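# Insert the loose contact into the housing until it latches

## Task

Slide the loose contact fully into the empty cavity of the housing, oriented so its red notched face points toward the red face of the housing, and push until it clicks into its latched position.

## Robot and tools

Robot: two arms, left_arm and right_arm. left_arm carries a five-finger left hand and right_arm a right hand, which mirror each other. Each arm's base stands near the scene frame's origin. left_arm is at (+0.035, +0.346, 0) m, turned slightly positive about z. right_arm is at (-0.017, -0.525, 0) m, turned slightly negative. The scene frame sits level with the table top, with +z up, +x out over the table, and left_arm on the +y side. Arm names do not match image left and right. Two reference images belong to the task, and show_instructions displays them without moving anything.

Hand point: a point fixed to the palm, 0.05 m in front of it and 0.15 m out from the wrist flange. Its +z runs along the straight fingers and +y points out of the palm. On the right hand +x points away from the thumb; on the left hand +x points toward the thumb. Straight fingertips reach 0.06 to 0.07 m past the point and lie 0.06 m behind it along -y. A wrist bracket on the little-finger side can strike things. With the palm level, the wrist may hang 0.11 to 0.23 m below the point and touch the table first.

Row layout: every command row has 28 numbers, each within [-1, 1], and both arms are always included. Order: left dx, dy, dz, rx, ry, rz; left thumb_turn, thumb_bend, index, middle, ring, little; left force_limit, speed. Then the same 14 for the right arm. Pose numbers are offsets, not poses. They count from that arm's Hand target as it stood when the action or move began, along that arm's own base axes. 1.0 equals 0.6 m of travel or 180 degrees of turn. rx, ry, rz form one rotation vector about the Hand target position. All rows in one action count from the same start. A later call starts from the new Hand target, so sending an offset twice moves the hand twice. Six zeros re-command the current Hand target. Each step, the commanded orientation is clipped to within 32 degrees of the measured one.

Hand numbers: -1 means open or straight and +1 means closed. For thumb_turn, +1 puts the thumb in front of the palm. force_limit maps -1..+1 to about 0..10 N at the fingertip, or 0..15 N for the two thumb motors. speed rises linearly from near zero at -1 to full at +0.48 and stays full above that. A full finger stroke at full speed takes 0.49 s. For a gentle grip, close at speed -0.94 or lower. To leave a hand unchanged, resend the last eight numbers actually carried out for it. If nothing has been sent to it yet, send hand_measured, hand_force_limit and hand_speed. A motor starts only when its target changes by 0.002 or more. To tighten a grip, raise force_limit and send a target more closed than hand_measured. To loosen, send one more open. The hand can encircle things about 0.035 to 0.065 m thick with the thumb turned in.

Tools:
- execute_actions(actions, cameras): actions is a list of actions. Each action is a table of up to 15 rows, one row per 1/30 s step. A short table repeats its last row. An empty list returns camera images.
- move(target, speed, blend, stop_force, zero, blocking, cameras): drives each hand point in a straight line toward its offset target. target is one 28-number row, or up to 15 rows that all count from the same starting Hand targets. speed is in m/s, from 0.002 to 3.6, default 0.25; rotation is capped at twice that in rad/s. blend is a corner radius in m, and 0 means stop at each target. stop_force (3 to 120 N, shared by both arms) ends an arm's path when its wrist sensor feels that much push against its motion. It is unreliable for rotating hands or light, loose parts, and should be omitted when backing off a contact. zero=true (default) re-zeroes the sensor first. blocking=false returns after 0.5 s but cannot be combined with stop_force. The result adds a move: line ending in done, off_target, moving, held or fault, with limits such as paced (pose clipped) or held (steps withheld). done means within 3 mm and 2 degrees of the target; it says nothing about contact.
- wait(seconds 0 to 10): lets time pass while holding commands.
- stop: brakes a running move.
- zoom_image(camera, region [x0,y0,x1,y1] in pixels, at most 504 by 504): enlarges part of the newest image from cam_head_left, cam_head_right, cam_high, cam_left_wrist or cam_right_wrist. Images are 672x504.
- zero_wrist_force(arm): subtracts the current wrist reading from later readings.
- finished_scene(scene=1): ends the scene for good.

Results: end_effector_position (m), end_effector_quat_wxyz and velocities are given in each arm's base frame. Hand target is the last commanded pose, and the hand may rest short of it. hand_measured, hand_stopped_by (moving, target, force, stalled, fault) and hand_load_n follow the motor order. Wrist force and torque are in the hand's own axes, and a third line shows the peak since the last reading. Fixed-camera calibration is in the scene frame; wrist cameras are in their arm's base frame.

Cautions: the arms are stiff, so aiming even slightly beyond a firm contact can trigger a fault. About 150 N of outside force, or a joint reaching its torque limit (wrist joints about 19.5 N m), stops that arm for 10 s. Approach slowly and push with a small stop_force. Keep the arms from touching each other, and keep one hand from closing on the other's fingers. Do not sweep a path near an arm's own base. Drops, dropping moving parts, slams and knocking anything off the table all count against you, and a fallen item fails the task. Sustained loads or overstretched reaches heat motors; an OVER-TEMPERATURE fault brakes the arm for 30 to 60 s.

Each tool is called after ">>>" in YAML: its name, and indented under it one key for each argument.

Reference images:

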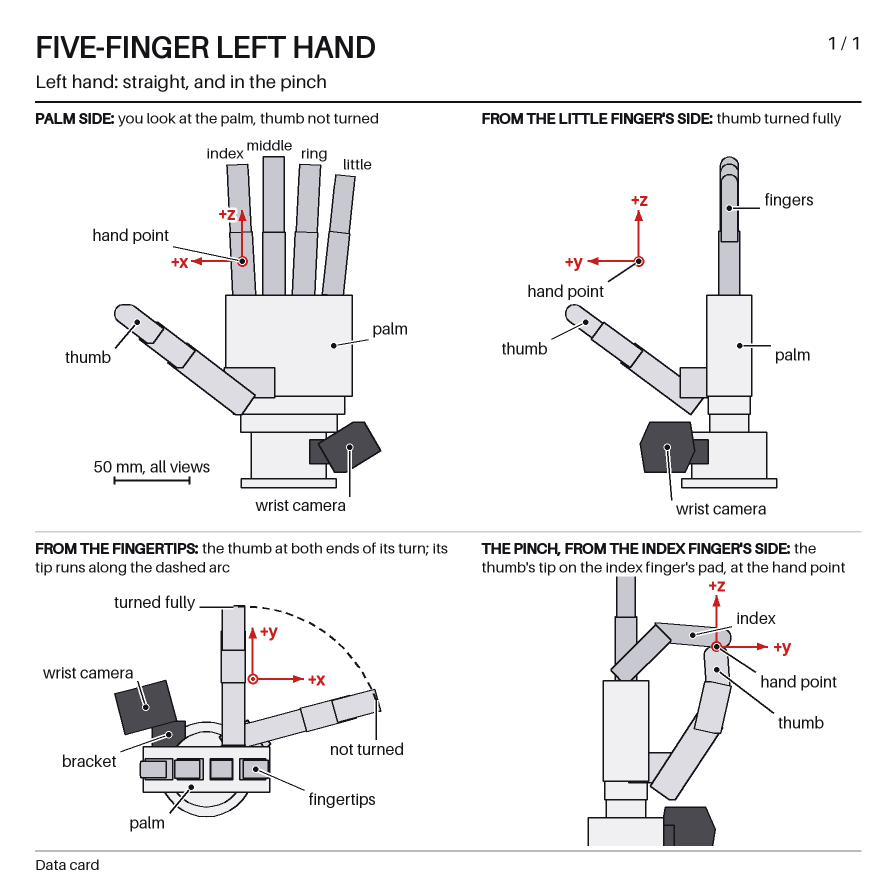

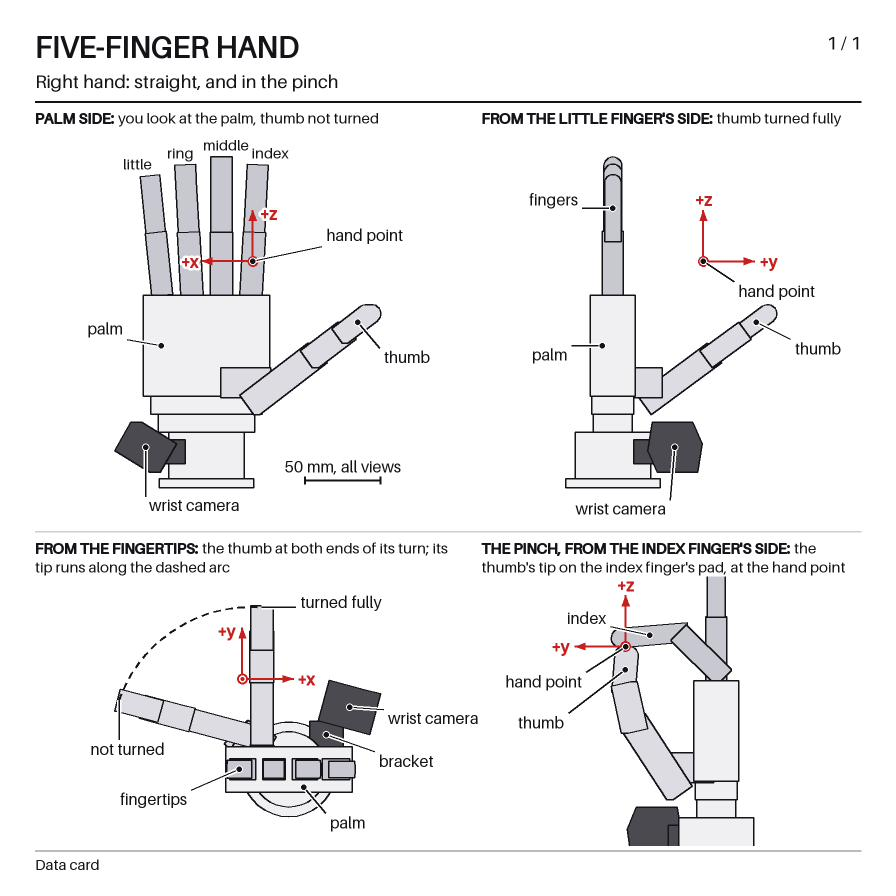

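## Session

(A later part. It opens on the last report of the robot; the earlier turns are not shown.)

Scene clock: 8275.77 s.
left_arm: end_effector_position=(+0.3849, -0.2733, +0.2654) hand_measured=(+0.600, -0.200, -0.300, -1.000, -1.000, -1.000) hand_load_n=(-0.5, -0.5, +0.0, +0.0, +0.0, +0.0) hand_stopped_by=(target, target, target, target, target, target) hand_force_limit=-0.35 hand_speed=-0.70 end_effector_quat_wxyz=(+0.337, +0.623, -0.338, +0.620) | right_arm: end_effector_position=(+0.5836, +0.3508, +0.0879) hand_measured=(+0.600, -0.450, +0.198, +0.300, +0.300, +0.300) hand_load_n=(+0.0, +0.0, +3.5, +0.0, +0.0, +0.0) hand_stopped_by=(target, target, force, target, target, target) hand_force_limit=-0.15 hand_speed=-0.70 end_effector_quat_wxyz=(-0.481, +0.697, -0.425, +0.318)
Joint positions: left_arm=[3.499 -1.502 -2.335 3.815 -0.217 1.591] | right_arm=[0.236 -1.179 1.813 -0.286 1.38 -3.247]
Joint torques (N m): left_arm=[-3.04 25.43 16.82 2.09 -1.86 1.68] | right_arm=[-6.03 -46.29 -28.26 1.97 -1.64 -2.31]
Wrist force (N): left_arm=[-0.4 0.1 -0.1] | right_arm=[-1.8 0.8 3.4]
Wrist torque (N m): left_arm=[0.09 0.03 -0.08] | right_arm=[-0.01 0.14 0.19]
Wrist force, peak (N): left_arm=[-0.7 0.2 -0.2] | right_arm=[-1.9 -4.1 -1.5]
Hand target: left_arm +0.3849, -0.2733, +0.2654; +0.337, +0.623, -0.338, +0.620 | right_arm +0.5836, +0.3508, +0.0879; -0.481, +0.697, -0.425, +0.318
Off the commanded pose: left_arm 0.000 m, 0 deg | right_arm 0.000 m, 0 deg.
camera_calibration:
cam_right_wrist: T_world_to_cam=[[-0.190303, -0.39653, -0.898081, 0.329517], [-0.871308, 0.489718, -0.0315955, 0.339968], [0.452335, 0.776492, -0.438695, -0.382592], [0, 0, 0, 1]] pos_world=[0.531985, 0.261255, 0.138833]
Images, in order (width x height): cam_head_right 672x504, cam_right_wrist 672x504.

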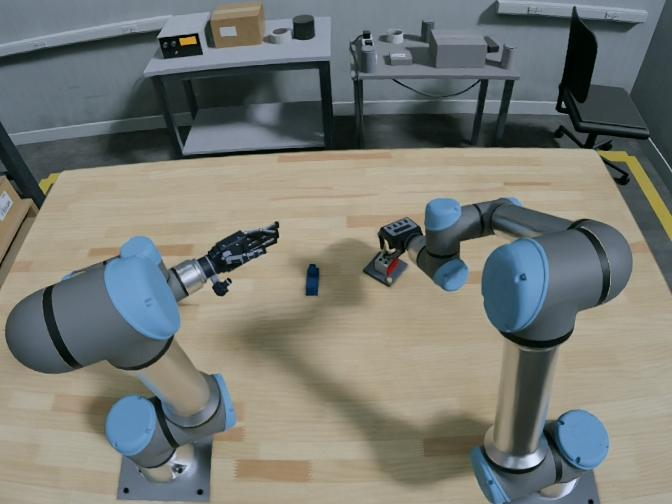

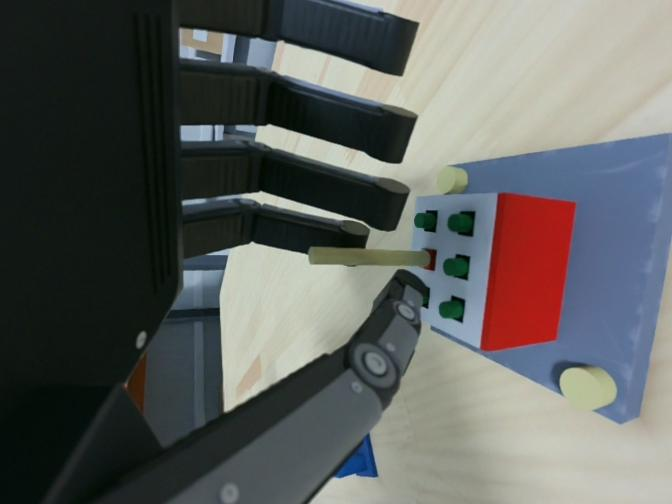

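>>> move:
  target:
    - [0,0,0,0,0,0,0.6,-0.2,-0.3,-1,-1,-1,-0.35,-0.7,0.003,0.0014,0.0,0,0,0,0.6,-0.45,0.42,0.3,0.3,0.3,-0.15,-0.7]
    - [0,0,0,0,0,0,0.6,-0.2,-0.3,-1,-1,-1,-0.35,-0.7,0.003,0.0014,0.02,0,0,0,0.6,-0.45,0.42,0.3,0.3,0.3,-0.15,-0.7]
  speed: 0.015
  cameras: ["cam_head_right","cam_head_left","cam_right_wrist"]

>>> zoom_image:
  camera: "cam_right_wrist"
  region: [310, 190, 510, 340]

>>> zoom_image:
  camera: "cam_head_right"
  region: [367, 228, 407, 268]

>>> zoom_image:
  camera: "cam_head_left"
  region: [367, 228, 407, 268]

Scene clock: 8301.47 s.
left_arm: end_effector_position=(+0.3849, -0.2733, +0.2654) hand_measured=(+0.600, -0.200, -0.300, -1.000, -1.000, -1.000) hand_load_n=(+0.0, +0.0, +0.0, +0.0, +0.0, +0.0) hand_stopped_by=(target, target, target, target, target, target) hand_force_limit=-0.35 hand_speed=-0.70 end_effector_quat_wxyz=(+0.337, +0.623, -0.338, +0.620) | right_arm: end_effector_position=(+0.5854, +0.3516, +0.1001) hand_measured=(+0.600, -0.450, +0.198, +0.300, +0.300, +0.300) hand_load_n=(+0.0, +0.0, +0.0, +0.0, +0.0, +0.0) hand_stopped_by=(target, target, force, target, target, target) hand_force_limit=-0.15 hand_speed=-0.70 end_effector_quat_wxyz=(-0.481, +0.697, -0.425, +0.318)
Joint positions: left_arm=[3.499 -1.502 -2.335 3.815 -0.217 1.591] | right_arm=[0.237 -1.192 1.795 -0.255 1.38 -3.247]
Joint torques (N m): left_arm=[-2.54 24.65 16.67 2.01 -1.83 1.72] | right_arm=[9.94 -34.6 -21.41 -2.45 0.57 2.35]
Wrist force (N): left_arm=[-0.2 0.2 -0.1] | right_arm=[-1.1 2.8 -0.2]
Wrist torque (N m): left_arm=[0.11 0.02 -0.08] | right_arm=[0.04 0.15 0.20]
Wrist force, peak (N): left_arm=[-0.7 0.4 -0.1] | right_arm=[-1.8 1.9 3.1]
Hand target: left_arm +0.3849, -0.2733, +0.2654; +0.337, +0.623, -0.338, +0.620 | right_arm +0.5854, +0.3516, +0.0999; -0.481, +0.697, -0.425, +0.318
Off the commanded pose: left_arm 0.000 m, 0 deg | right_arm 0.000 m, 0 deg.
move: done
camera_calibration:
cam_right_wrist: T_world_to_cam=[[-0.190296, -0.396515, -0.898089, 0.341127], [-0.871268, 0.489787, -0.0316322, 0.341497], [0.452414, 0.776457, -0.438676, -0.378711], [0, 0, 0, 1]] pos_world=[0.533785, 0.262054, 0.151033]
Images, in order (width x height): cam_head_left 672x504, cam_head_right 672x504, cam_right_wrist 672x504.

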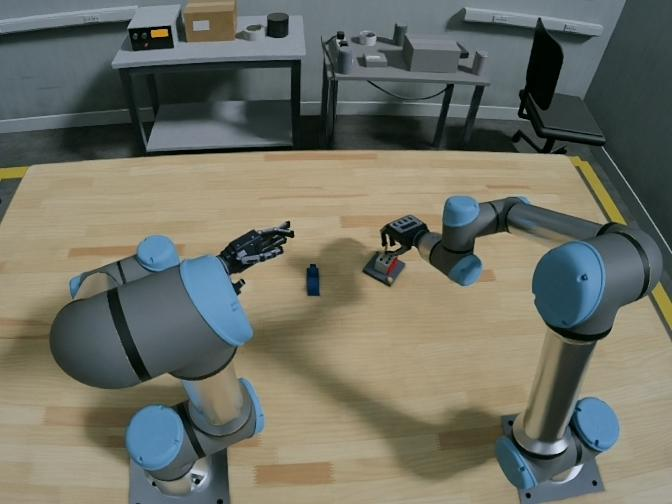

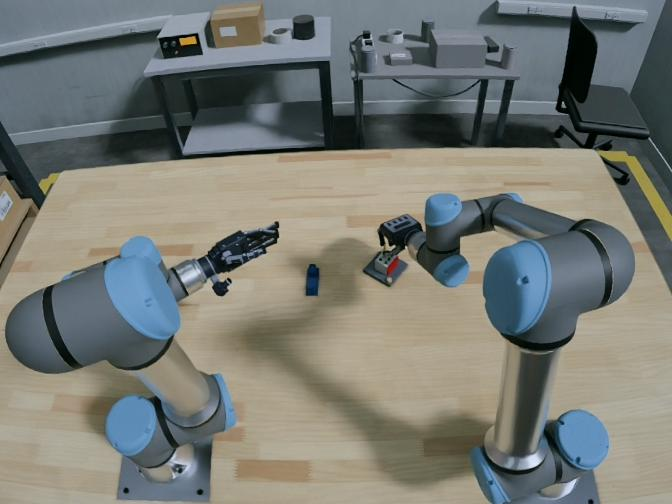

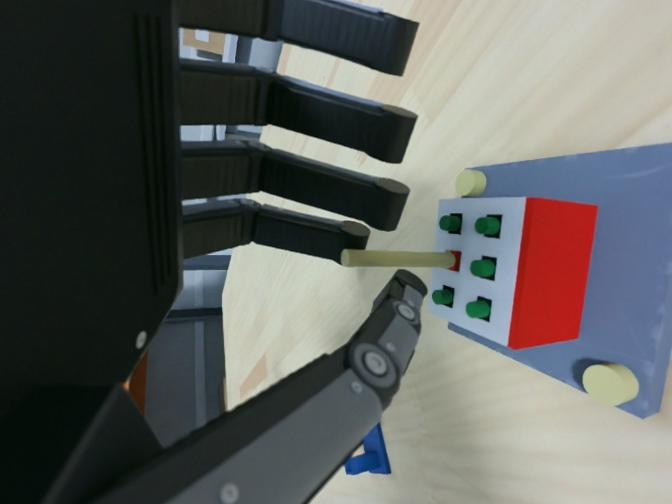

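Scaled by 2.520.

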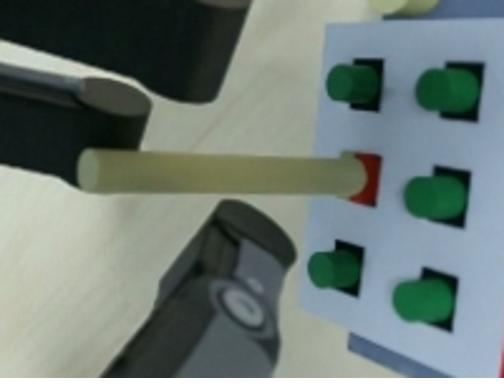

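Scaled by 12.600.

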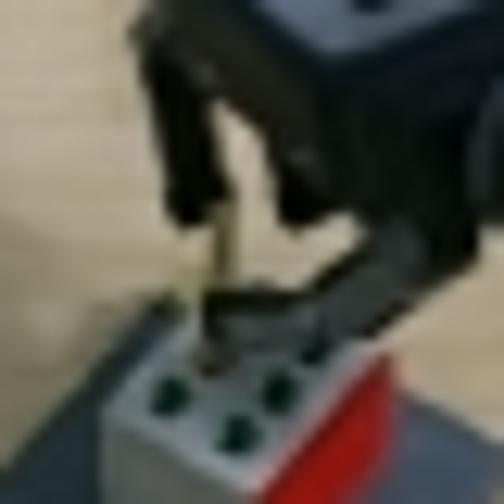

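Scaled by 12.600.

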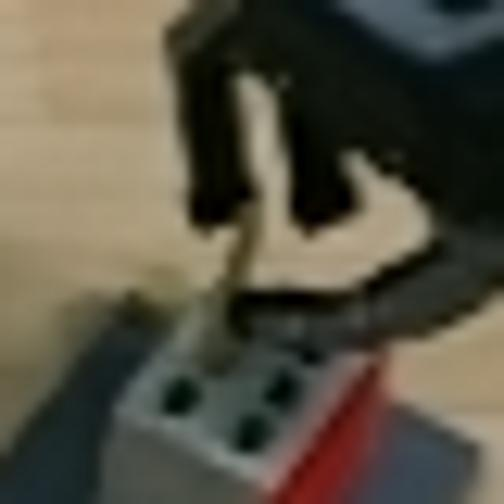

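>>> move:
  target: [0,0,0,0,0,0,0.6,-0.2,-0.3,-1,-1,-1,-0.35,-0.7,-0.0025,-0.0012,0,0,0,0,0.6,-0.45,0.42,0.3,0.3,0.3,-0.15,-0.7]
  speed: 0.01

>>> execute_actions:
  actions:
    - [[0,0,0,0,0,0,0.6,-0.2,-0.3,-1,-1,-1,-0.35,-0.7,0,0,0,0,0,0,0.6,-0.05,0.42,0.3,0.3,0.3,-0.1,-0.92]]
    - [[0,0,0,0,0,0,0.6,-0.2,-0.3,-1,-1,-1,-0.35,-0.7,0,0,0,0,0,0,0.6,-0.05,0.42,0.3,0.3,0.3,-0.1,-0.92]]
    - [[0,0,0,0,0,0,0.6,-0.2,-0.3,-1,-1,-1,-0.35,-0.7,0,0,0,0,0,0,0.6,-0.05,0.42,0.3,0.3,0.3,-0.1,-0.92]]
  cameras: ["cam_right_wrist"]

Scene clock: 8360.23 s.
left_arm: end_effector_position=(+0.3849, -0.2733, +0.2654) hand_measured=(+0.600, -0.200, -0.300, -1.000, -1.000, -1.000) hand_load_n=(-0.5, +0.0, +0.5, +0.0, +0.0, +0.0) hand_stopped_by=(target, target, target, target, target, target) hand_force_limit=-0.35 hand_speed=-0.70 end_effector_quat_wxyz=(+0.337, +0.623, -0.338, +0.620) | right_arm: end_effector_position=(+0.5839, +0.3509, +0.0999) hand_measured=(+0.600, -0.450, +0.198, +0.300, +0.300, +0.300) hand_load_n=(+0.0, +0.0, +4.5, +0.0, +0.0, +0.0) hand_stopped_by=(target, target, force, target, target, target) hand_force_limit=-0.15 hand_speed=-0.70 end_effector_quat_wxyz=(-0.481, +0.697, -0.425, +0.318)
Joint positions: left_arm=[3.499 -1.502 -2.335 3.815 -0.217 1.591] | right_arm=[0.236 -1.196 1.8 -0.257 1.38 -3.247]
Joint torques (N m): left_arm=[-2.11 25.1 17.03 2.11 -1.82 1.62] | right_arm=[-10.86 -44.92 -18.84 -1.3 -1.56 -2.34]
Wrist force (N): left_arm=[-0.2 0.2 -0.5] | right_arm=[-2.9 1.8 4.1]
Wrist torque (N m): left_arm=[0.12 -0.01 -0.08] | right_arm=[0.00 0.15 0.19]
Wrist force, peak (N): left_arm=[-0.5 -0.2 -0.6] | right_arm=[-2.9 1.8 4.1]
Hand target: left_arm +0.3849, -0.2733, +0.2654; +0.337, +0.623, -0.338, +0.620 | right_arm +0.5839, +0.3509, +0.0999; -0.481, +0.697, -0.425, +0.318
Off the commanded pose: left_arm 0.000 m, 0 deg | right_arm 0.000 m, 0 deg.
move: done

Scene clock: 8362.80 s.
left_arm: end_effector_position=(+0.3849, -0.2733, +0.2654) hand_measured=(+0.600, -0.200, -0.300, -1.000, -1.000, -1.000) hand_load_n=(+0.0, +0.0, +0.0, +0.0, +0.0, +0.0) hand_stopped_by=(target, target, target, target, target, target) hand_force_limit=-0.35 hand_speed=-0.70 end_effector_quat_wxyz=(+0.337, +0.623, -0.338, +0.620) | right_arm: end_effector_position=(+0.5839, +0.3509, +0.0999) hand_measured=(+0.600, -0.186, +0.198, +0.300, +0.300, +0.300) hand_load_n=(+0.0, +7.0, +5.0, +0.5, +0.0, +0.0) hand_stopped_by=(target, force, force, target, target, target) hand_force_limit=-0.10 hand_speed=-0.92 end_effector_quat_wxyz=(-0.481, +0.697, -0.425, +0.318)
Joint positions: left_arm=[3.499 -1.502 -2.335 3.815 -0.217 1.591] | right_arm=[0.236 -1.196 1.8 -0.257 1.38 -3.247]
Joint torques (N m): left_arm=[-2.48 24.99 16.6 2.06 -1.87 1.62] | right_arm=[-10.59 -33.72 -30.55 0.99 1.48 -1.86]
Wrist force (N): left_arm=[-0.3 0.0 -0.1] | right_arm=[-1.8 4.6 0.9]
Wrist torque (N m): left_arm=[0.08 0.01 -0.08] | right_arm=[0.10 0.15 0.20]
Wrist force, peak (N): left_arm=[-0.8 0.1 0.0] | right_arm=[-2.0 5.2 1.0]
Hand target: left_arm +0.3849, -0.2733, +0.2654; +0.337, +0.623, -0.338, +0.620 | right_arm +0.5839, +0.3509, +0.0999; -0.481, +0.697, -0.425, +0.318
Off the commanded pose: left_arm 0.000 m, 0 deg | right_arm 0.000 m, 0 deg.
camera_calibration:
cam_right_wrist: T_world_to_cam=[[-0.190382, -0.396485, -0.898084, 0.340421], [-0.871292, 0.489753, -0.0315133, 0.34053], [0.452334, 0.776493, -0.438694, -0.377541], [0, 0, 0, 1]] pos_world=[0.532285, 0.261354, 0.150833]
Images, in order (width x height): cam_right_wrist 672x504.

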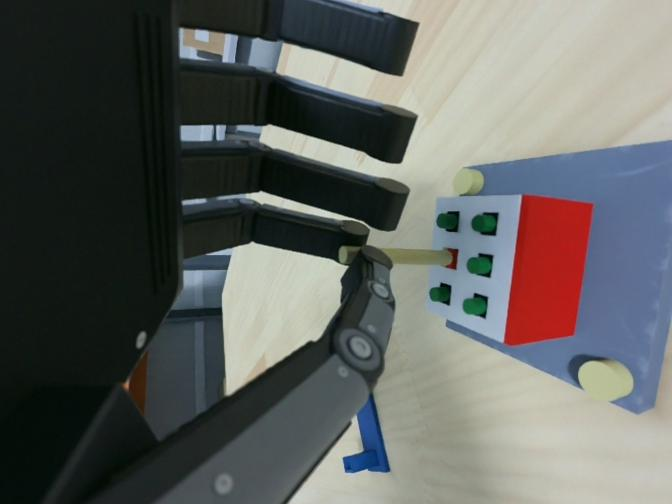

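>>> move:
  target:
    - [0,0,0,0,0,0,0.6,-0.2,-0.3,-1,-1,-1,-0.35,-0.7,-0.00033,-0.00012,0,0,0,0,0.6,-0.05,0.42,0.3,0.3,0.3,-0.1,-0.92]
    - [0,0,0,0,0,0,0.6,-0.2,-0.3,-1,-1,-1,-0.35,-0.7,-0.00033,-0.00012,-0.0417,0,0,0,0.6,-0.05,0.42,0.3,0.3,0.3,-0.1,-0.92]
  speed: 0.006
  stop_force: 12
  cameras: ["cam_right_wrist"]

>>> zoom_image:
  camera: "cam_right_wrist"
  region: [310, 190, 510, 340]

Scene clock: 8382.67 s.
left_arm: end_effector_position=(+0.3849, -0.2733, +0.2654) hand_measured=(+0.600, -0.200, -0.300, -1.000, -1.000, -1.000) hand_load_n=(+0.0, +0.0, +0.0, +0.0, +0.0, +0.0) hand_stopped_by=(target, target, target, target, target, target) hand_force_limit=-0.35 hand_speed=-0.70 end_effector_quat_wxyz=(+0.337, +0.623, -0.338, +0.620) | right_arm: end_effector_position=(+0.5837, +0.3508, +0.0767) hand_measured=(+0.600, -0.186, +0.198, +0.300, +0.300, +0.300) hand_load_n=(+1.0, +3.5, +6.5, +0.0, +0.0, +0.0) hand_stopped_by=(target, force, force, target, target, target) hand_force_limit=-0.10 hand_speed=-0.92 end_effector_quat_wxyz=(-0.481, +0.697, -0.425, +0.318)
Joint positions: left_arm=[3.499 -1.502 -2.335 3.815 -0.217 1.591] | right_arm=[0.236 -1.163 1.824 -0.314 1.38 -3.247]
Joint torques (N m): left_arm=[-2.22 25.44 17.1 2.03 -1.87 1.48] | right_arm=[-11.45 -47.42 -29.41 1.98 -1.69 -2.71]
Wrist force (N): left_arm=[-0.3 0.1 -0.2] | right_arm=[-3.0 -2.4 -2.1]
Wrist torque (N m): left_arm=[0.09 0.03 -0.08] | right_arm=[-0.15 0.17 0.17]
Wrist force, peak (N): left_arm=[-0.5 0.0 -0.6] | right_arm=[-2.5 -6.8 -4.8]
Hand target: left_arm +0.3849, -0.2733, +0.2654; +0.337, +0.623, -0.338, +0.620 | right_arm +0.5837, +0.3508, +0.0767; -0.481, +0.697, -0.425, +0.318 (not the last commanded pose)
Off the commanded pose: left_arm 0.000 m, 0 deg | right_arm 0.002 m, 0 deg.
move: contact (right_arm); path passed 1 of 2 targets
camera_calibration:
cam_right_wrist: T_world_to_cam=[[-0.190303, -0.39653, -0.898081, 0.319477], [-0.871308, 0.489718, -0.0315955, 0.339701], [0.452335, 0.776492, -0.438695, -0.387551], [0, 0, 0, 1]] pos_world=[0.532085, 0.261255, 0.127633]
Images, in order (width x height): cam_right_wrist 672x504.

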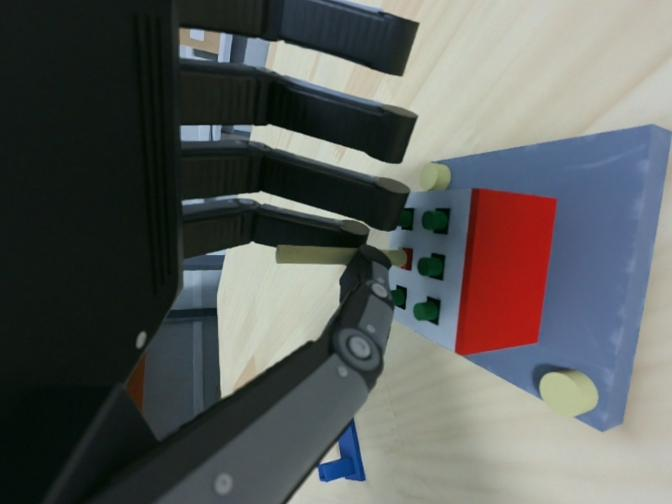

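Scaled by 2.520.

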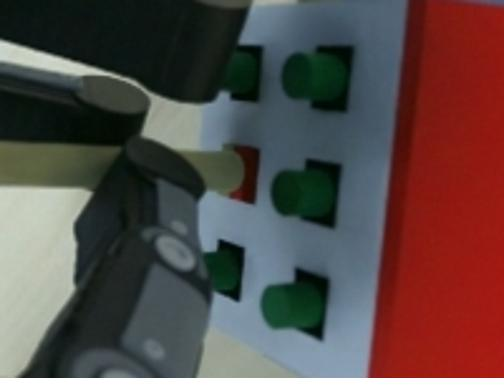

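>>> execute_actions:
  actions:
    - [[0,0,0,0,0,0,0.6,-0.2,-0.3,-1,-1,-1,-0.35,-0.7,0,0,0,0,0,0,0.6,-0.27,0.42,0.3,0.3,0.3,-0.1,-0.7]]

>>> move:
  target:
    - [0,0,0,0,0,0,0.6,-0.2,-0.3,-1,-1,-1,-0.35,-0.7,0.002,0.001,0.0,0,0,0,0.6,-0.27,0.42,0.3,0.3,0.3,-0.1,-0.7]
    - [0,0,0,0,0,0,0.6,-0.2,-0.3,-1,-1,-1,-0.35,-0.7,0.002,0.001,0.1,0,0,0,0.6,-0.27,0.42,0.3,0.3,0.3,-0.1,-0.7]
  speed: [0.01,0.05]
  cameras: ["cam_head_right","cam_head_left","cam_right_wrist"]

>>> zoom_image:
  camera: "cam_head_right"
  region: [367, 228, 407, 268]

>>> zoom_image:
  camera: "cam_head_left"
  region: [367, 228, 407, 268]

>>> zoom_image:
  camera: "cam_right_wrist"
  region: [400, 180, 600, 330]

Scene clock: 8470.67 s.
left_arm: end_effector_position=(+0.3849, -0.2733, +0.2654) hand_measured=(+0.600, -0.200, -0.300, -1.000, -1.000, -1.000) hand_load_n=(+0.0, +0.0, +0.0, +0.0, -0.5, +0.0) hand_stopped_by=(target, target, target, target, target, target) hand_force_limit=-0.35 hand_speed=-0.70 end_effector_quat_wxyz=(+0.337, +0.623, -0.338, +0.620) | right_arm: end_effector_position=(+0.5837, +0.3508, +0.0767) hand_measured=(+0.600, -0.270, +0.198, +0.300, +0.300, +0.300) hand_load_n=(+0.0, +0.0, +3.5, +0.0, +0.0, +0.0) hand_stopped_by=(target, target, force, target, target, target) hand_force_limit=-0.10 hand_speed=-0.70 end_effector_quat_wxyz=(-0.481, +0.697, -0.425, +0.318)
Joint positions: left_arm=[3.499 -1.502 -2.335 3.815 -0.217 1.591] | right_arm=[0.236 -1.163 1.824 -0.314 1.38 -3.247]
Joint torques (N m): left_arm=[-2.53 24.94 16.67 1.94 -1.72 1.66] | right_arm=[-8.62 -46.02 -26.33 1.63 -1.79 -2.55]
Wrist force (N): left_arm=[-0.4 0.2 -0.1] | right_arm=[-1.6 1.2 3.4]
Wrist torque (N m): left_arm=[0.10 0.04 -0.09] | right_arm=[-0.01 0.13 0.20]
Wrist force, peak (N): left_arm=[-0.2 0.4 -0.6] | right_arm=[-2.9 -2.7 -2.4]
Hand target: left_arm +0.3849, -0.2733, +0.2654; +0.337, +0.623, -0.338, +0.620 | right_arm +0.5837, +0.3508, +0.0767; -0.481, +0.697, -0.425, +0.318
Off the commanded pose: left_arm 0.000 m, 0 deg | right_arm 0.000 m, 0 deg.

Scene clock: 8472.70 s.
left_arm: end_effector_position=(+0.3849, -0.2733, +0.2654) hand_measured=(+0.600, -0.200, -0.300, -1.000, -1.000, -1.000) hand_load_n=(+0.0, +0.0, +0.5, +0.0, +0.0, +0.0) hand_stopped_by=(target, target, target, target, target, target) hand_force_limit=-0.35 hand_speed=-0.70 end_effector_quat_wxyz=(+0.337, +0.623, -0.338, +0.620) | right_arm: end_effector_position=(+0.5849, +0.3514, +0.1368) hand_measured=(+0.600, -0.270, +0.198, +0.300, +0.300, +0.300) hand_load_n=(+0.0, +0.0, +0.0, +0.0, +0.0, +0.0) hand_stopped_by=(target, target, force, target, target, target) hand_force_limit=-0.10 hand_speed=-0.70 end_effector_quat_wxyz=(-0.481, +0.697, -0.425, +0.318)
Joint positions: left_arm=[3.499 -1.502 -2.335 3.815 -0.217 1.591] | right_arm=[0.237 -1.24 1.753 -0.166 1.38 -3.247]
Joint torques (N m): left_arm=[-2.82 25.14 16.92 2.02 -1.8 1.63] | right_arm=[10.17 -31.44 -18.09 -2.85 0.8 1.5]
Wrist force (N): left_arm=[-0.2 0.0 -0.2] | right_arm=[-0.8 2.7 -0.1]
Wrist torque (N m): left_arm=[0.07 0.01 -0.06] | right_arm=[0.03 0.09 0.20]
Wrist force, peak (N): left_arm=[-0.4 0.1 -0.7] | right_arm=[-2.3 1.9 3.1]
Hand target: left_arm +0.3849, -0.2733, +0.2654; +0.337, +0.623, -0.338, +0.620 | right_arm +0.5849, +0.3514, +0.1367; -0.481, +0.697, -0.425, +0.318
Off the commanded pose: left_arm 0.000 m, 0 deg | right_arm 0.000 m, 0 deg.
move: done
camera_calibration:
cam_right_wrist: T_world_to_cam=[[-0.190209, -0.396471, -0.898127, 0.37392], [-0.871277, 0.489769, -0.0316818, 0.342376], [0.452435, 0.776491, -0.438594, -0.362389], [0, 0, 0, 1]] pos_world=[0.533385, 0.261954, 0.187733]
Images, in order (width x height): cam_head_left 672x504, cam_head_right 672x504, cam_right_wrist 672x504.

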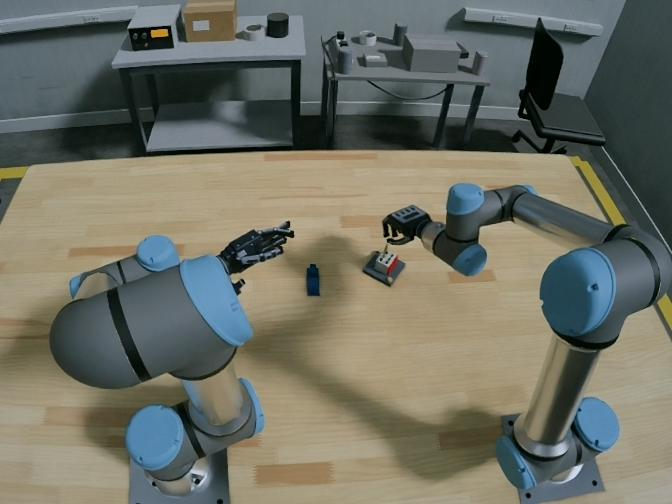

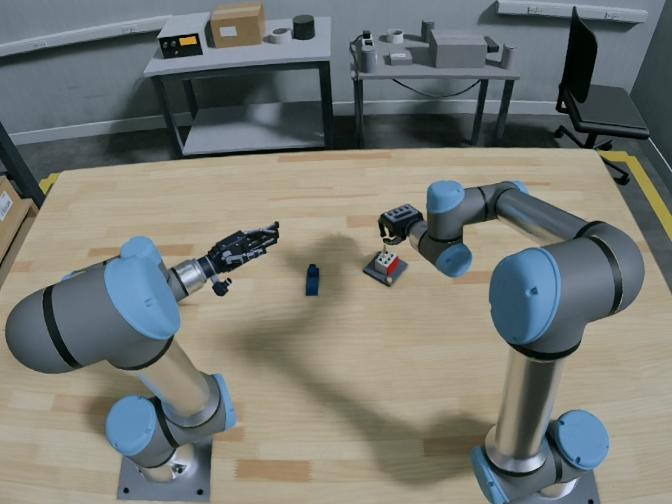

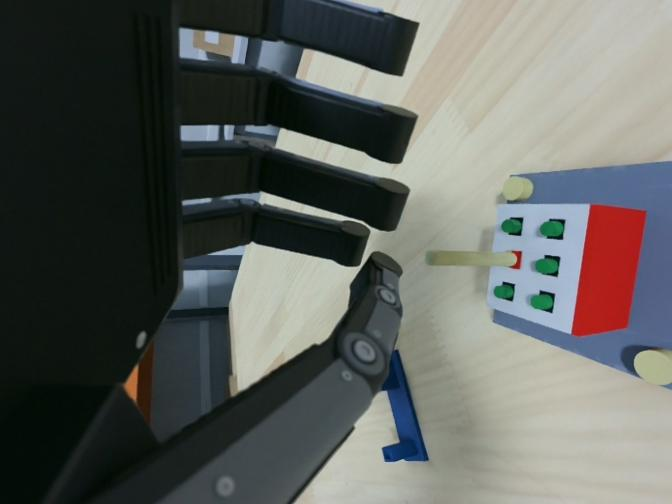

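Scaled by 12.600.

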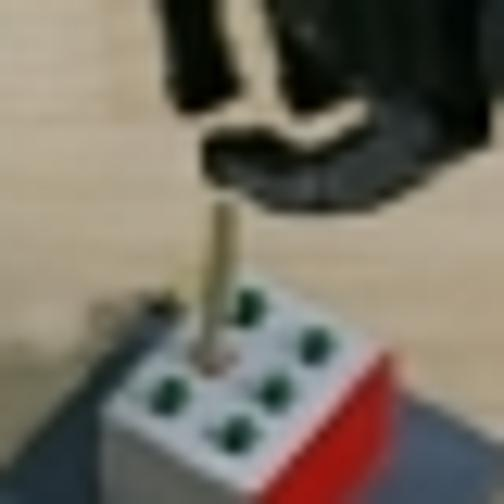

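Scaled by 12.600.

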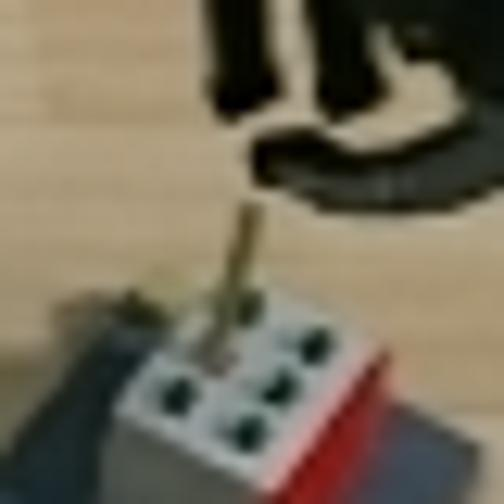

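Scaled by 2.520.

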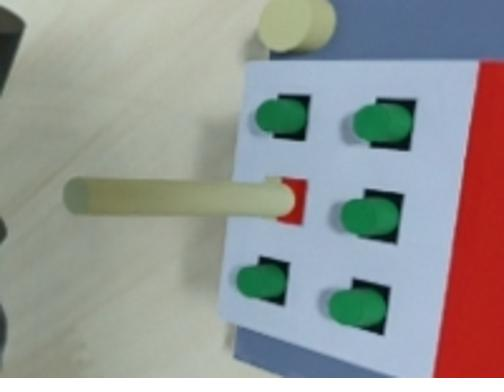

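>>> move:
  target:
    - [0,0,0,0,0,0,0.6,-0.2,-0.3,-1,-1,-1,-0.35,-0.7,0,0,0.0833,0,0,0,0.6,-0.27,0.42,0.3,0.3,0.3,-0.1,-0.7]
    - [0,0,0,0,0,0,0.6,-0.2,-0.3,-1,-1,-1,-0.35,-0.7,-0.0952,-0.047,0.0833,0,0,0,0.6,-0.27,0.42,0.3,0.3,0.3,-0.1,-0.7]
  speed: 0.06
  blend: 0.02

>>> execute_actions:
  actions:
    - [[0,0,0,0,0,0,0.6,-0.2,-0.3,-1,-1,-1,-0.35,-0.7,0,0,0,0,0,0,0.6,-0.27,-1,0.3,0.3,0.3,-0.1,-0.3]]
    - [[0,0,0,0,0,0,0.6,-0.2,-0.3,-1,-1,-1,-0.35,-0.7,0,0,0,0,0,0,0.6,-0.27,-1,0.3,0.3,0.3,-0.1,-0.3]]
  cameras: ["cam_head_right","cam_head_left","cam_right_wrist"]

>>> zoom_image:
  camera: "cam_right_wrist"
  region: [340, 180, 600, 375]

>>> zoom_image:
  camera: "cam_head_right"
  region: [367, 228, 407, 268]

>>> zoom_image:
  camera: "cam_head_left"
  region: [367, 228, 407, 268]

Scene clock: 8548.93 s.
left_arm: end_effector_position=(+0.3849, -0.2733, +0.2654) hand_measured=(+0.600, -0.200, -0.300, -1.000, -1.000, -1.000) hand_load_n=(+0.0, +0.0, +0.0, +0.0, +0.0, +0.5) hand_stopped_by=(target, target, target, target, target, target) hand_force_limit=-0.35 hand_speed=-0.70 end_effector_quat_wxyz=(+0.337, +0.623, -0.338, +0.620) | right_arm: end_effector_position=(+0.5278, +0.3232, +0.1867) hand_measured=(+0.600, -0.270, +0.198, +0.300, +0.300, +0.300) hand_load_n=(+0.0, +0.0, +0.0, +0.0, +0.0, +0.0) hand_stopped_by=(target, target, force, target, target, target) hand_force_limit=-0.10 hand_speed=-0.70 end_effector_quat_wxyz=(-0.481, +0.697, -0.425, +0.318)
Joint positions: left_arm=[3.499 -1.502 -2.335 3.815 -0.217 1.591] | right_arm=[0.199 -1.439 1.865 -0.076 1.345 -3.26]
Joint torques (N m): left_arm=[-2.71 25.1 17.01 1.97 -1.88 1.59] | right_arm=[10.3 -24.74 -33.41 -0.26 1.34 -0.66]
Wrist force (N): left_arm=[-0.5 0.0 0.2] | right_arm=[-1.1 2.5 0.0]
Wrist torque (N m): left_arm=[0.05 0.07 -0.08] | right_arm=[-0.01 0.14 0.38]
Wrist force, peak (N): left_arm=[-0.6 -0.1 -0.5] | right_arm=[-1.0 3.3 0.0]
Hand target: left_arm +0.3849, -0.2733, +0.2654; +0.337, +0.623, -0.338, +0.620 | right_arm +0.5278, +0.3232, +0.1866; -0.481, +0.697, -0.425, +0.318
Off the commanded pose: left_arm 0.000 m, 0 deg | right_arm 0.000 m, 0 deg.
move: done

Scene clock: 8550.13 s.
left_arm: end_effector_position=(+0.3849, -0.2733, +0.2654) hand_measured=(+0.600, -0.200, -0.300, -1.000, -1.000, -1.000) hand_load_n=(-0.5, +0.0, +0.0, +0.0, +0.0, +0.0) hand_stopped_by=(target, target, target, target, target, target) hand_force_limit=-0.35 hand_speed=-0.70 end_effector_quat_wxyz=(+0.337, +0.623, -0.338, +0.620) | right_arm: end_effector_position=(+0.5278, +0.3232, +0.1867) hand_measured=(+0.600, -0.270, -1.000, +0.300, +0.300, +0.300) hand_load_n=(+0.0, +0.0, +0.0, +0.0, +0.0, +0.5) hand_stopped_by=(target, target, target, target, target, target) hand_force_limit=-0.10 hand_speed=-0.30 end_effector_quat_wxyz=(-0.481, +0.697, -0.425, +0.318)
Joint positions: left_arm=[3.499 -1.502 -2.335 3.815 -0.217 1.591] | right_arm=[0.2 -1.439 1.865 -0.076 1.346 -3.259]
Joint torques (N m): left_arm=[-2.38 25.2 16.72 1.9 -1.8 1.6] | right_arm=[10.94 -22.84 -23.35 1.46 1.69 2.48]
Wrist force (N): left_arm=[-0.3 0.2 -0.3] | right_arm=[-1.1 2.5 -0.1]
Wrist torque (N m): left_arm=[0.11 0.02 -0.08] | right_arm=[-0.01 0.13 0.37]
Wrist force, peak (N): left_arm=[-0.4 0.3 -0.5] | right_arm=[-1.3 2.8 0.0]
Hand target: left_arm +0.3849, -0.2733, +0.2654; +0.337, +0.623, -0.338, +0.620 | right_arm +0.5278, +0.3232, +0.1866; -0.481, +0.697, -0.425, +0.318
Off the commanded pose: left_arm 0.000 m, 0 deg | right_arm 0.000 m, 0 deg.
camera_calibration:
cam_right_wrist: T_world_to_cam=[[-0.190303, -0.39653, -0.898081, 0.396684], [-0.871308, 0.489718, -0.0315955, 0.307987], [0.452335, 0.776492, -0.438695, -0.292578], [0, 0, 0, 1]] pos_world=[0.476185, 0.233655, 0.237633]
Images, in order (width x height): cam_head_left 672x504, cam_head_right 672x504, cam_right_wrist 672x504.

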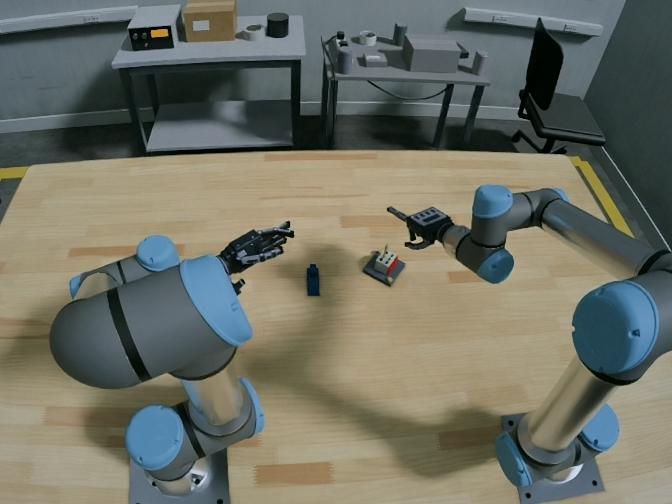

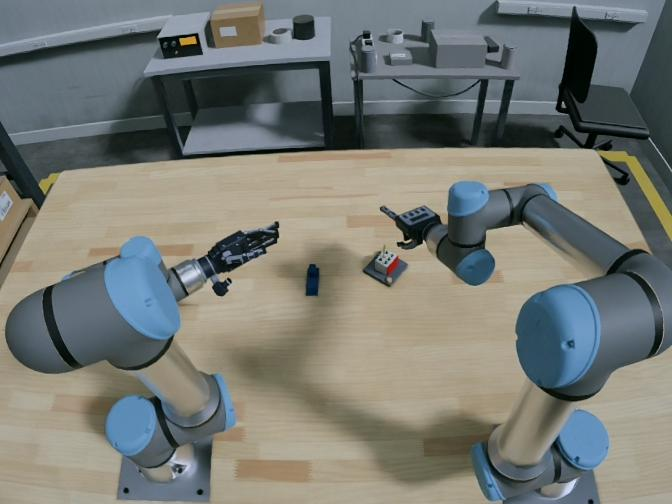

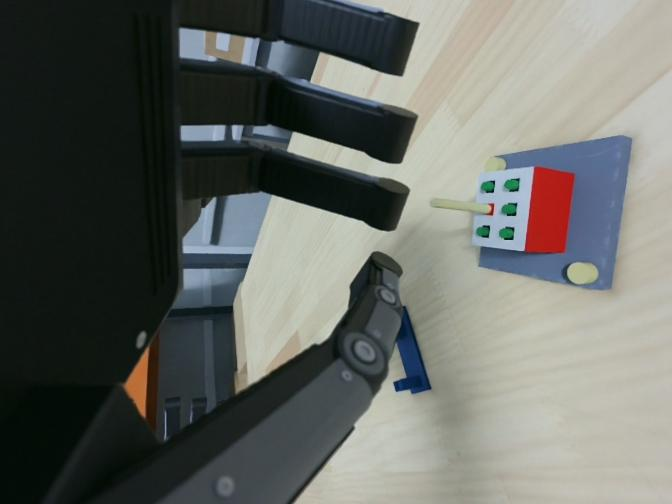

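Scaled by 1.938.

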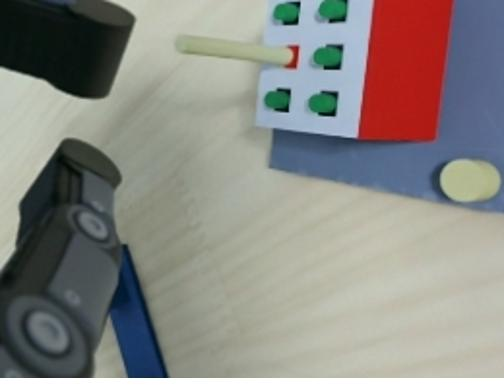

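Scaled by 12.600.

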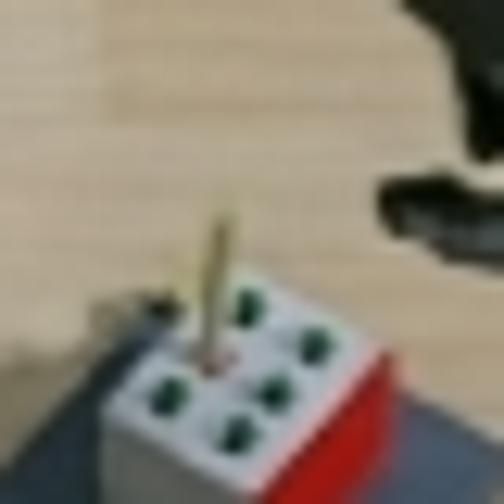

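Scaled by 12.600.

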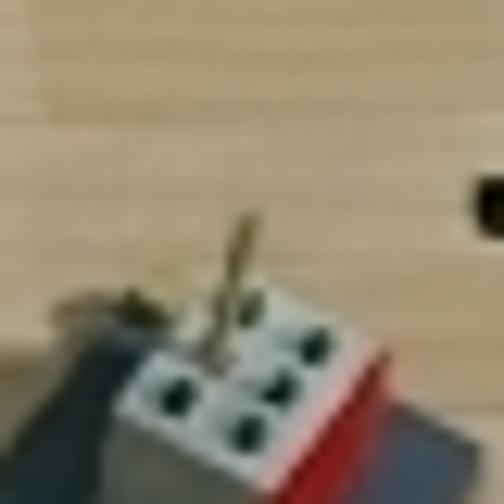

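>>> execute_actions:
  actions:
    - [[0,0,0,0,0,0,0.6,-0.2,-0.3,-1,-1,-1,-0.35,-0.7,0,0,0,0,0,0,-1,-1,-1,0.3,0.3,0.3,-0.1,-0.3]]
    - [[0,0,0,0,0,0,0.6,-0.2,-0.3,-1,-1,-1,-0.35,-0.7,0,0,0,0,0,0,-1,-1,-1,0.3,0.3,0.3,-0.1,-0.3]]
    - [[0,0,0,0,0,0,0.6,-0.2,-0.3,-1,-1,-1,-0.35,-0.7,0,0,0,0,0,0,-1,-1,1,1,1,1,0.0,-0.3]]
    - [[0,0,0,0,0,0,0.6,-0.2,-0.3,-1,-1,-1,-0.35,-0.7,0,0,0,0,0,0,-1,-1,1,1,1,1,0.0,-0.3]]

>>> move:
  target: [0,0,0,0,0,0,0.6,-0.2,-0.3,-1,-1,-1,-0.35,-0.7,0.114,0.0557,-0.1078,0,0,0,-1,-1,1,1,1,1,0.0,-0.3]
  speed: 0.06
  cameras: ["cam_head_right","cam_head_left","cam_right_wrist"]

>>> zoom_image:
  camera: "cam_right_wrist"
  region: [340, 180, 600, 375]

>>> zoom_image:
  camera: "cam_head_right"
  region: [357, 218, 417, 278]

>>> zoom_image:
  camera: "cam_head_left"
  region: [357, 218, 417, 278]

Scene clock: 8636.67 s.
left_arm: end_effector_position=(+0.3849, -0.2733, +0.2654) hand_measured=(+0.600, -0.200, -0.300, -1.000, -1.000, -1.000) hand_load_n=(+0.0, +0.0, +0.0, +0.0, +0.0, +0.0) hand_stopped_by=(target, target, target, target, target, target) hand_force_limit=-0.35 hand_speed=-0.70 end_effector_quat_wxyz=(+0.337, +0.623, -0.338, +0.620) | right_arm: end_effector_position=(+0.5278, +0.3232, +0.1866) hand_measured=(-1.000, -1.000, +1.000, +1.000, +1.000, +1.000) hand_load_n=(+0.0, +0.0, +0.0, +0.0, +0.0, +0.0) hand_stopped_by=(target, target, target, target, target, target) hand_force_limit=0.00 hand_speed=-0.30 end_effector_quat_wxyz=(-0.481, +0.697, -0.425, +0.318)
Joint positions: left_arm=[3.499 -1.502 -2.335 3.815 -0.217 1.591] | right_arm=[0.2 -1.439 1.865 -0.076 1.346 -3.259]
Joint torques (N m): left_arm=[-2.7 24.91 17.12 1.85 -1.81 1.61] | right_arm=[10.53 -23.63 -21.93 1.3 1.69 2.45]
Wrist force (N): left_arm=[-0.4 0.1 -0.2] | right_arm=[-1.2 2.5 -0.1]
Wrist torque (N m): left_arm=[0.10 0.03 -0.08] | right_arm=[0.01 0.15 0.36]
Wrist force, peak (N): left_arm=[-0.6 0.1 -0.4] | right_arm=[-1.2 2.9 -0.4]
Hand target: left_arm +0.3849, -0.2733, +0.2654; +0.337, +0.623, -0.338, +0.620 | right_arm +0.5278, +0.3232, +0.1866; -0.481, +0.697, -0.425, +0.318
Off the commanded pose: left_arm 0.000 m, 0 deg | right_arm 0.000 m, 0 deg.

Scene clock: 8638.63 s.
left_arm: end_effector_position=(+0.3849, -0.2733, +0.2654) hand_measured=(+0.600, -0.200, -0.300, -1.000, -1.000, -1.000) hand_load_n=(+0.0, +0.0, +0.0, +0.0, +0.0, +0.0) hand_stopped_by=(target, target, target, target, target, target) hand_force_limit=-0.35 hand_speed=-0.70 end_effector_quat_wxyz=(+0.337, +0.623, -0.338, +0.620) | right_arm: end_effector_position=(+0.5962, +0.3567, +0.1220) hand_measured=(-1.000, -1.000, +1.000, +1.000, +1.000, +1.000) hand_load_n=(+0.0, +0.0, +0.0, +0.0, +0.0, +0.0) hand_stopped_by=(target, target, target, target, target, target) hand_force_limit=0.00 hand_speed=-0.30 end_effector_quat_wxyz=(-0.481, +0.697, -0.425, +0.318)
Joint positions: left_arm=[3.499 -1.502 -2.335 3.815 -0.217 1.591] | right_arm=[0.242 -1.196 1.733 -0.191 1.385 -3.245]
Joint torques (N m): left_arm=[-2.21 24.72 16.74 1.85 -1.88 1.61] | right_arm=[-6.34 -51.35 -17.44 1.5 -0.31 1.63]
Wrist force (N): left_arm=[-0.3 0.1 -0.3] | right_arm=[-1.0 2.7 -0.3]
Wrist torque (N m): left_arm=[0.11 0.02 -0.08] | right_arm=[0.07 0.15 0.19]
Wrist force, peak (N): left_arm=[-0.6 0.1 -0.3] | right_arm=[-1.1 3.0 0.6]
Hand target: left_arm +0.3849, -0.2733, +0.2654; +0.337, +0.623, -0.338, +0.620 | right_arm +0.5962, +0.3566, +0.1220; -0.481, +0.697, -0.425, +0.318
Off the commanded pose: left_arm 0.000 m, 0 deg | right_arm 0.000 m, 0 deg.
move: done
camera_calibration:
cam_right_wrist: T_world_to_cam=[[-0.190176, -0.396489, -0.898125, 0.364846], [-0.871283, 0.489754, -0.0317159, 0.349083], [0.452436, 0.77649, -0.438594, -0.378063], [0, 0, 0, 1]] pos_world=[0.544585, 0.267254, 0.172933]
Images, in order (width x height): cam_head_left 672x504, cam_head_right 672x504, cam_right_wrist 672x504.

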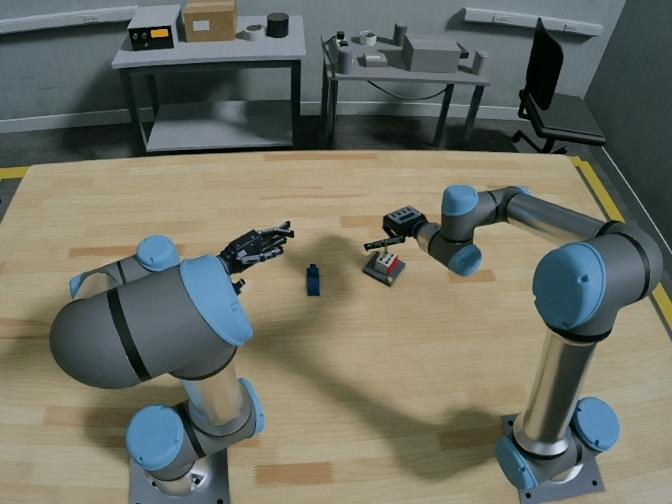

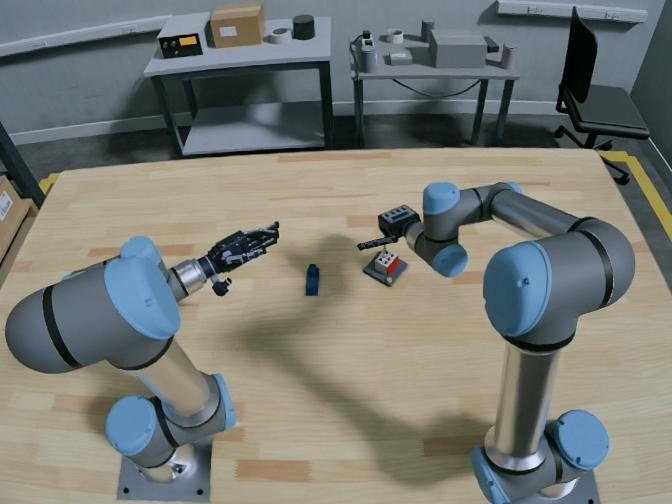

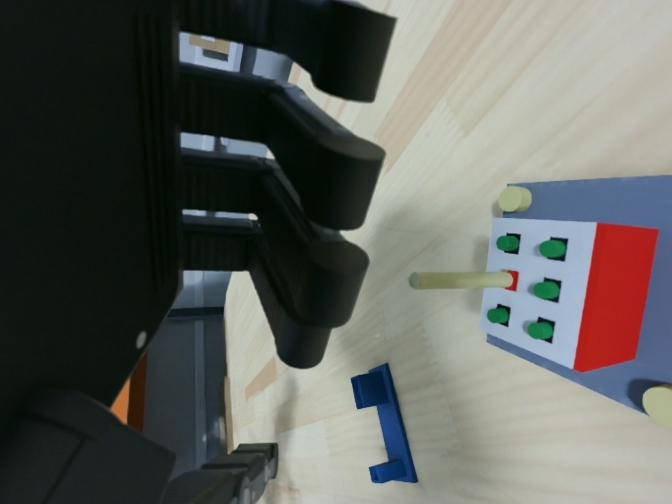

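Scaled by 1.938.

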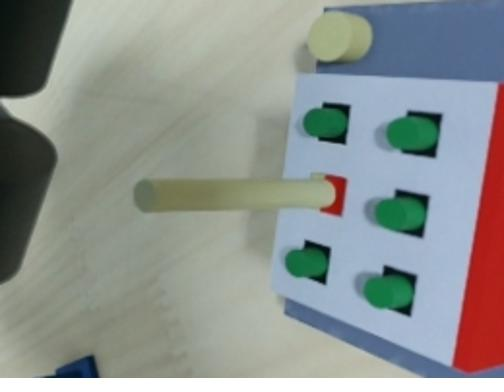

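Scaled by 8.400.

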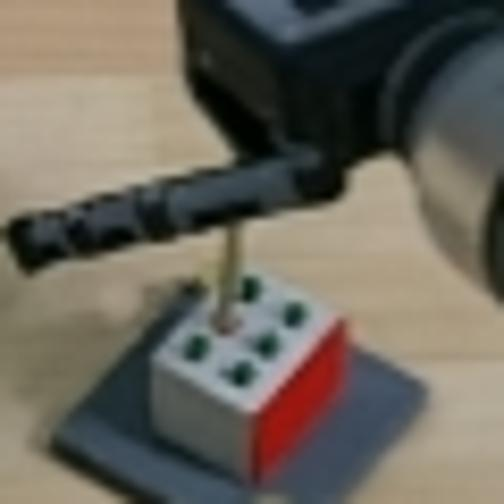

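Scaled by 8.400.

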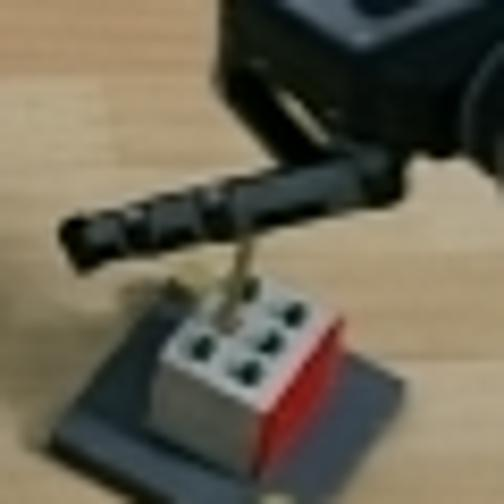

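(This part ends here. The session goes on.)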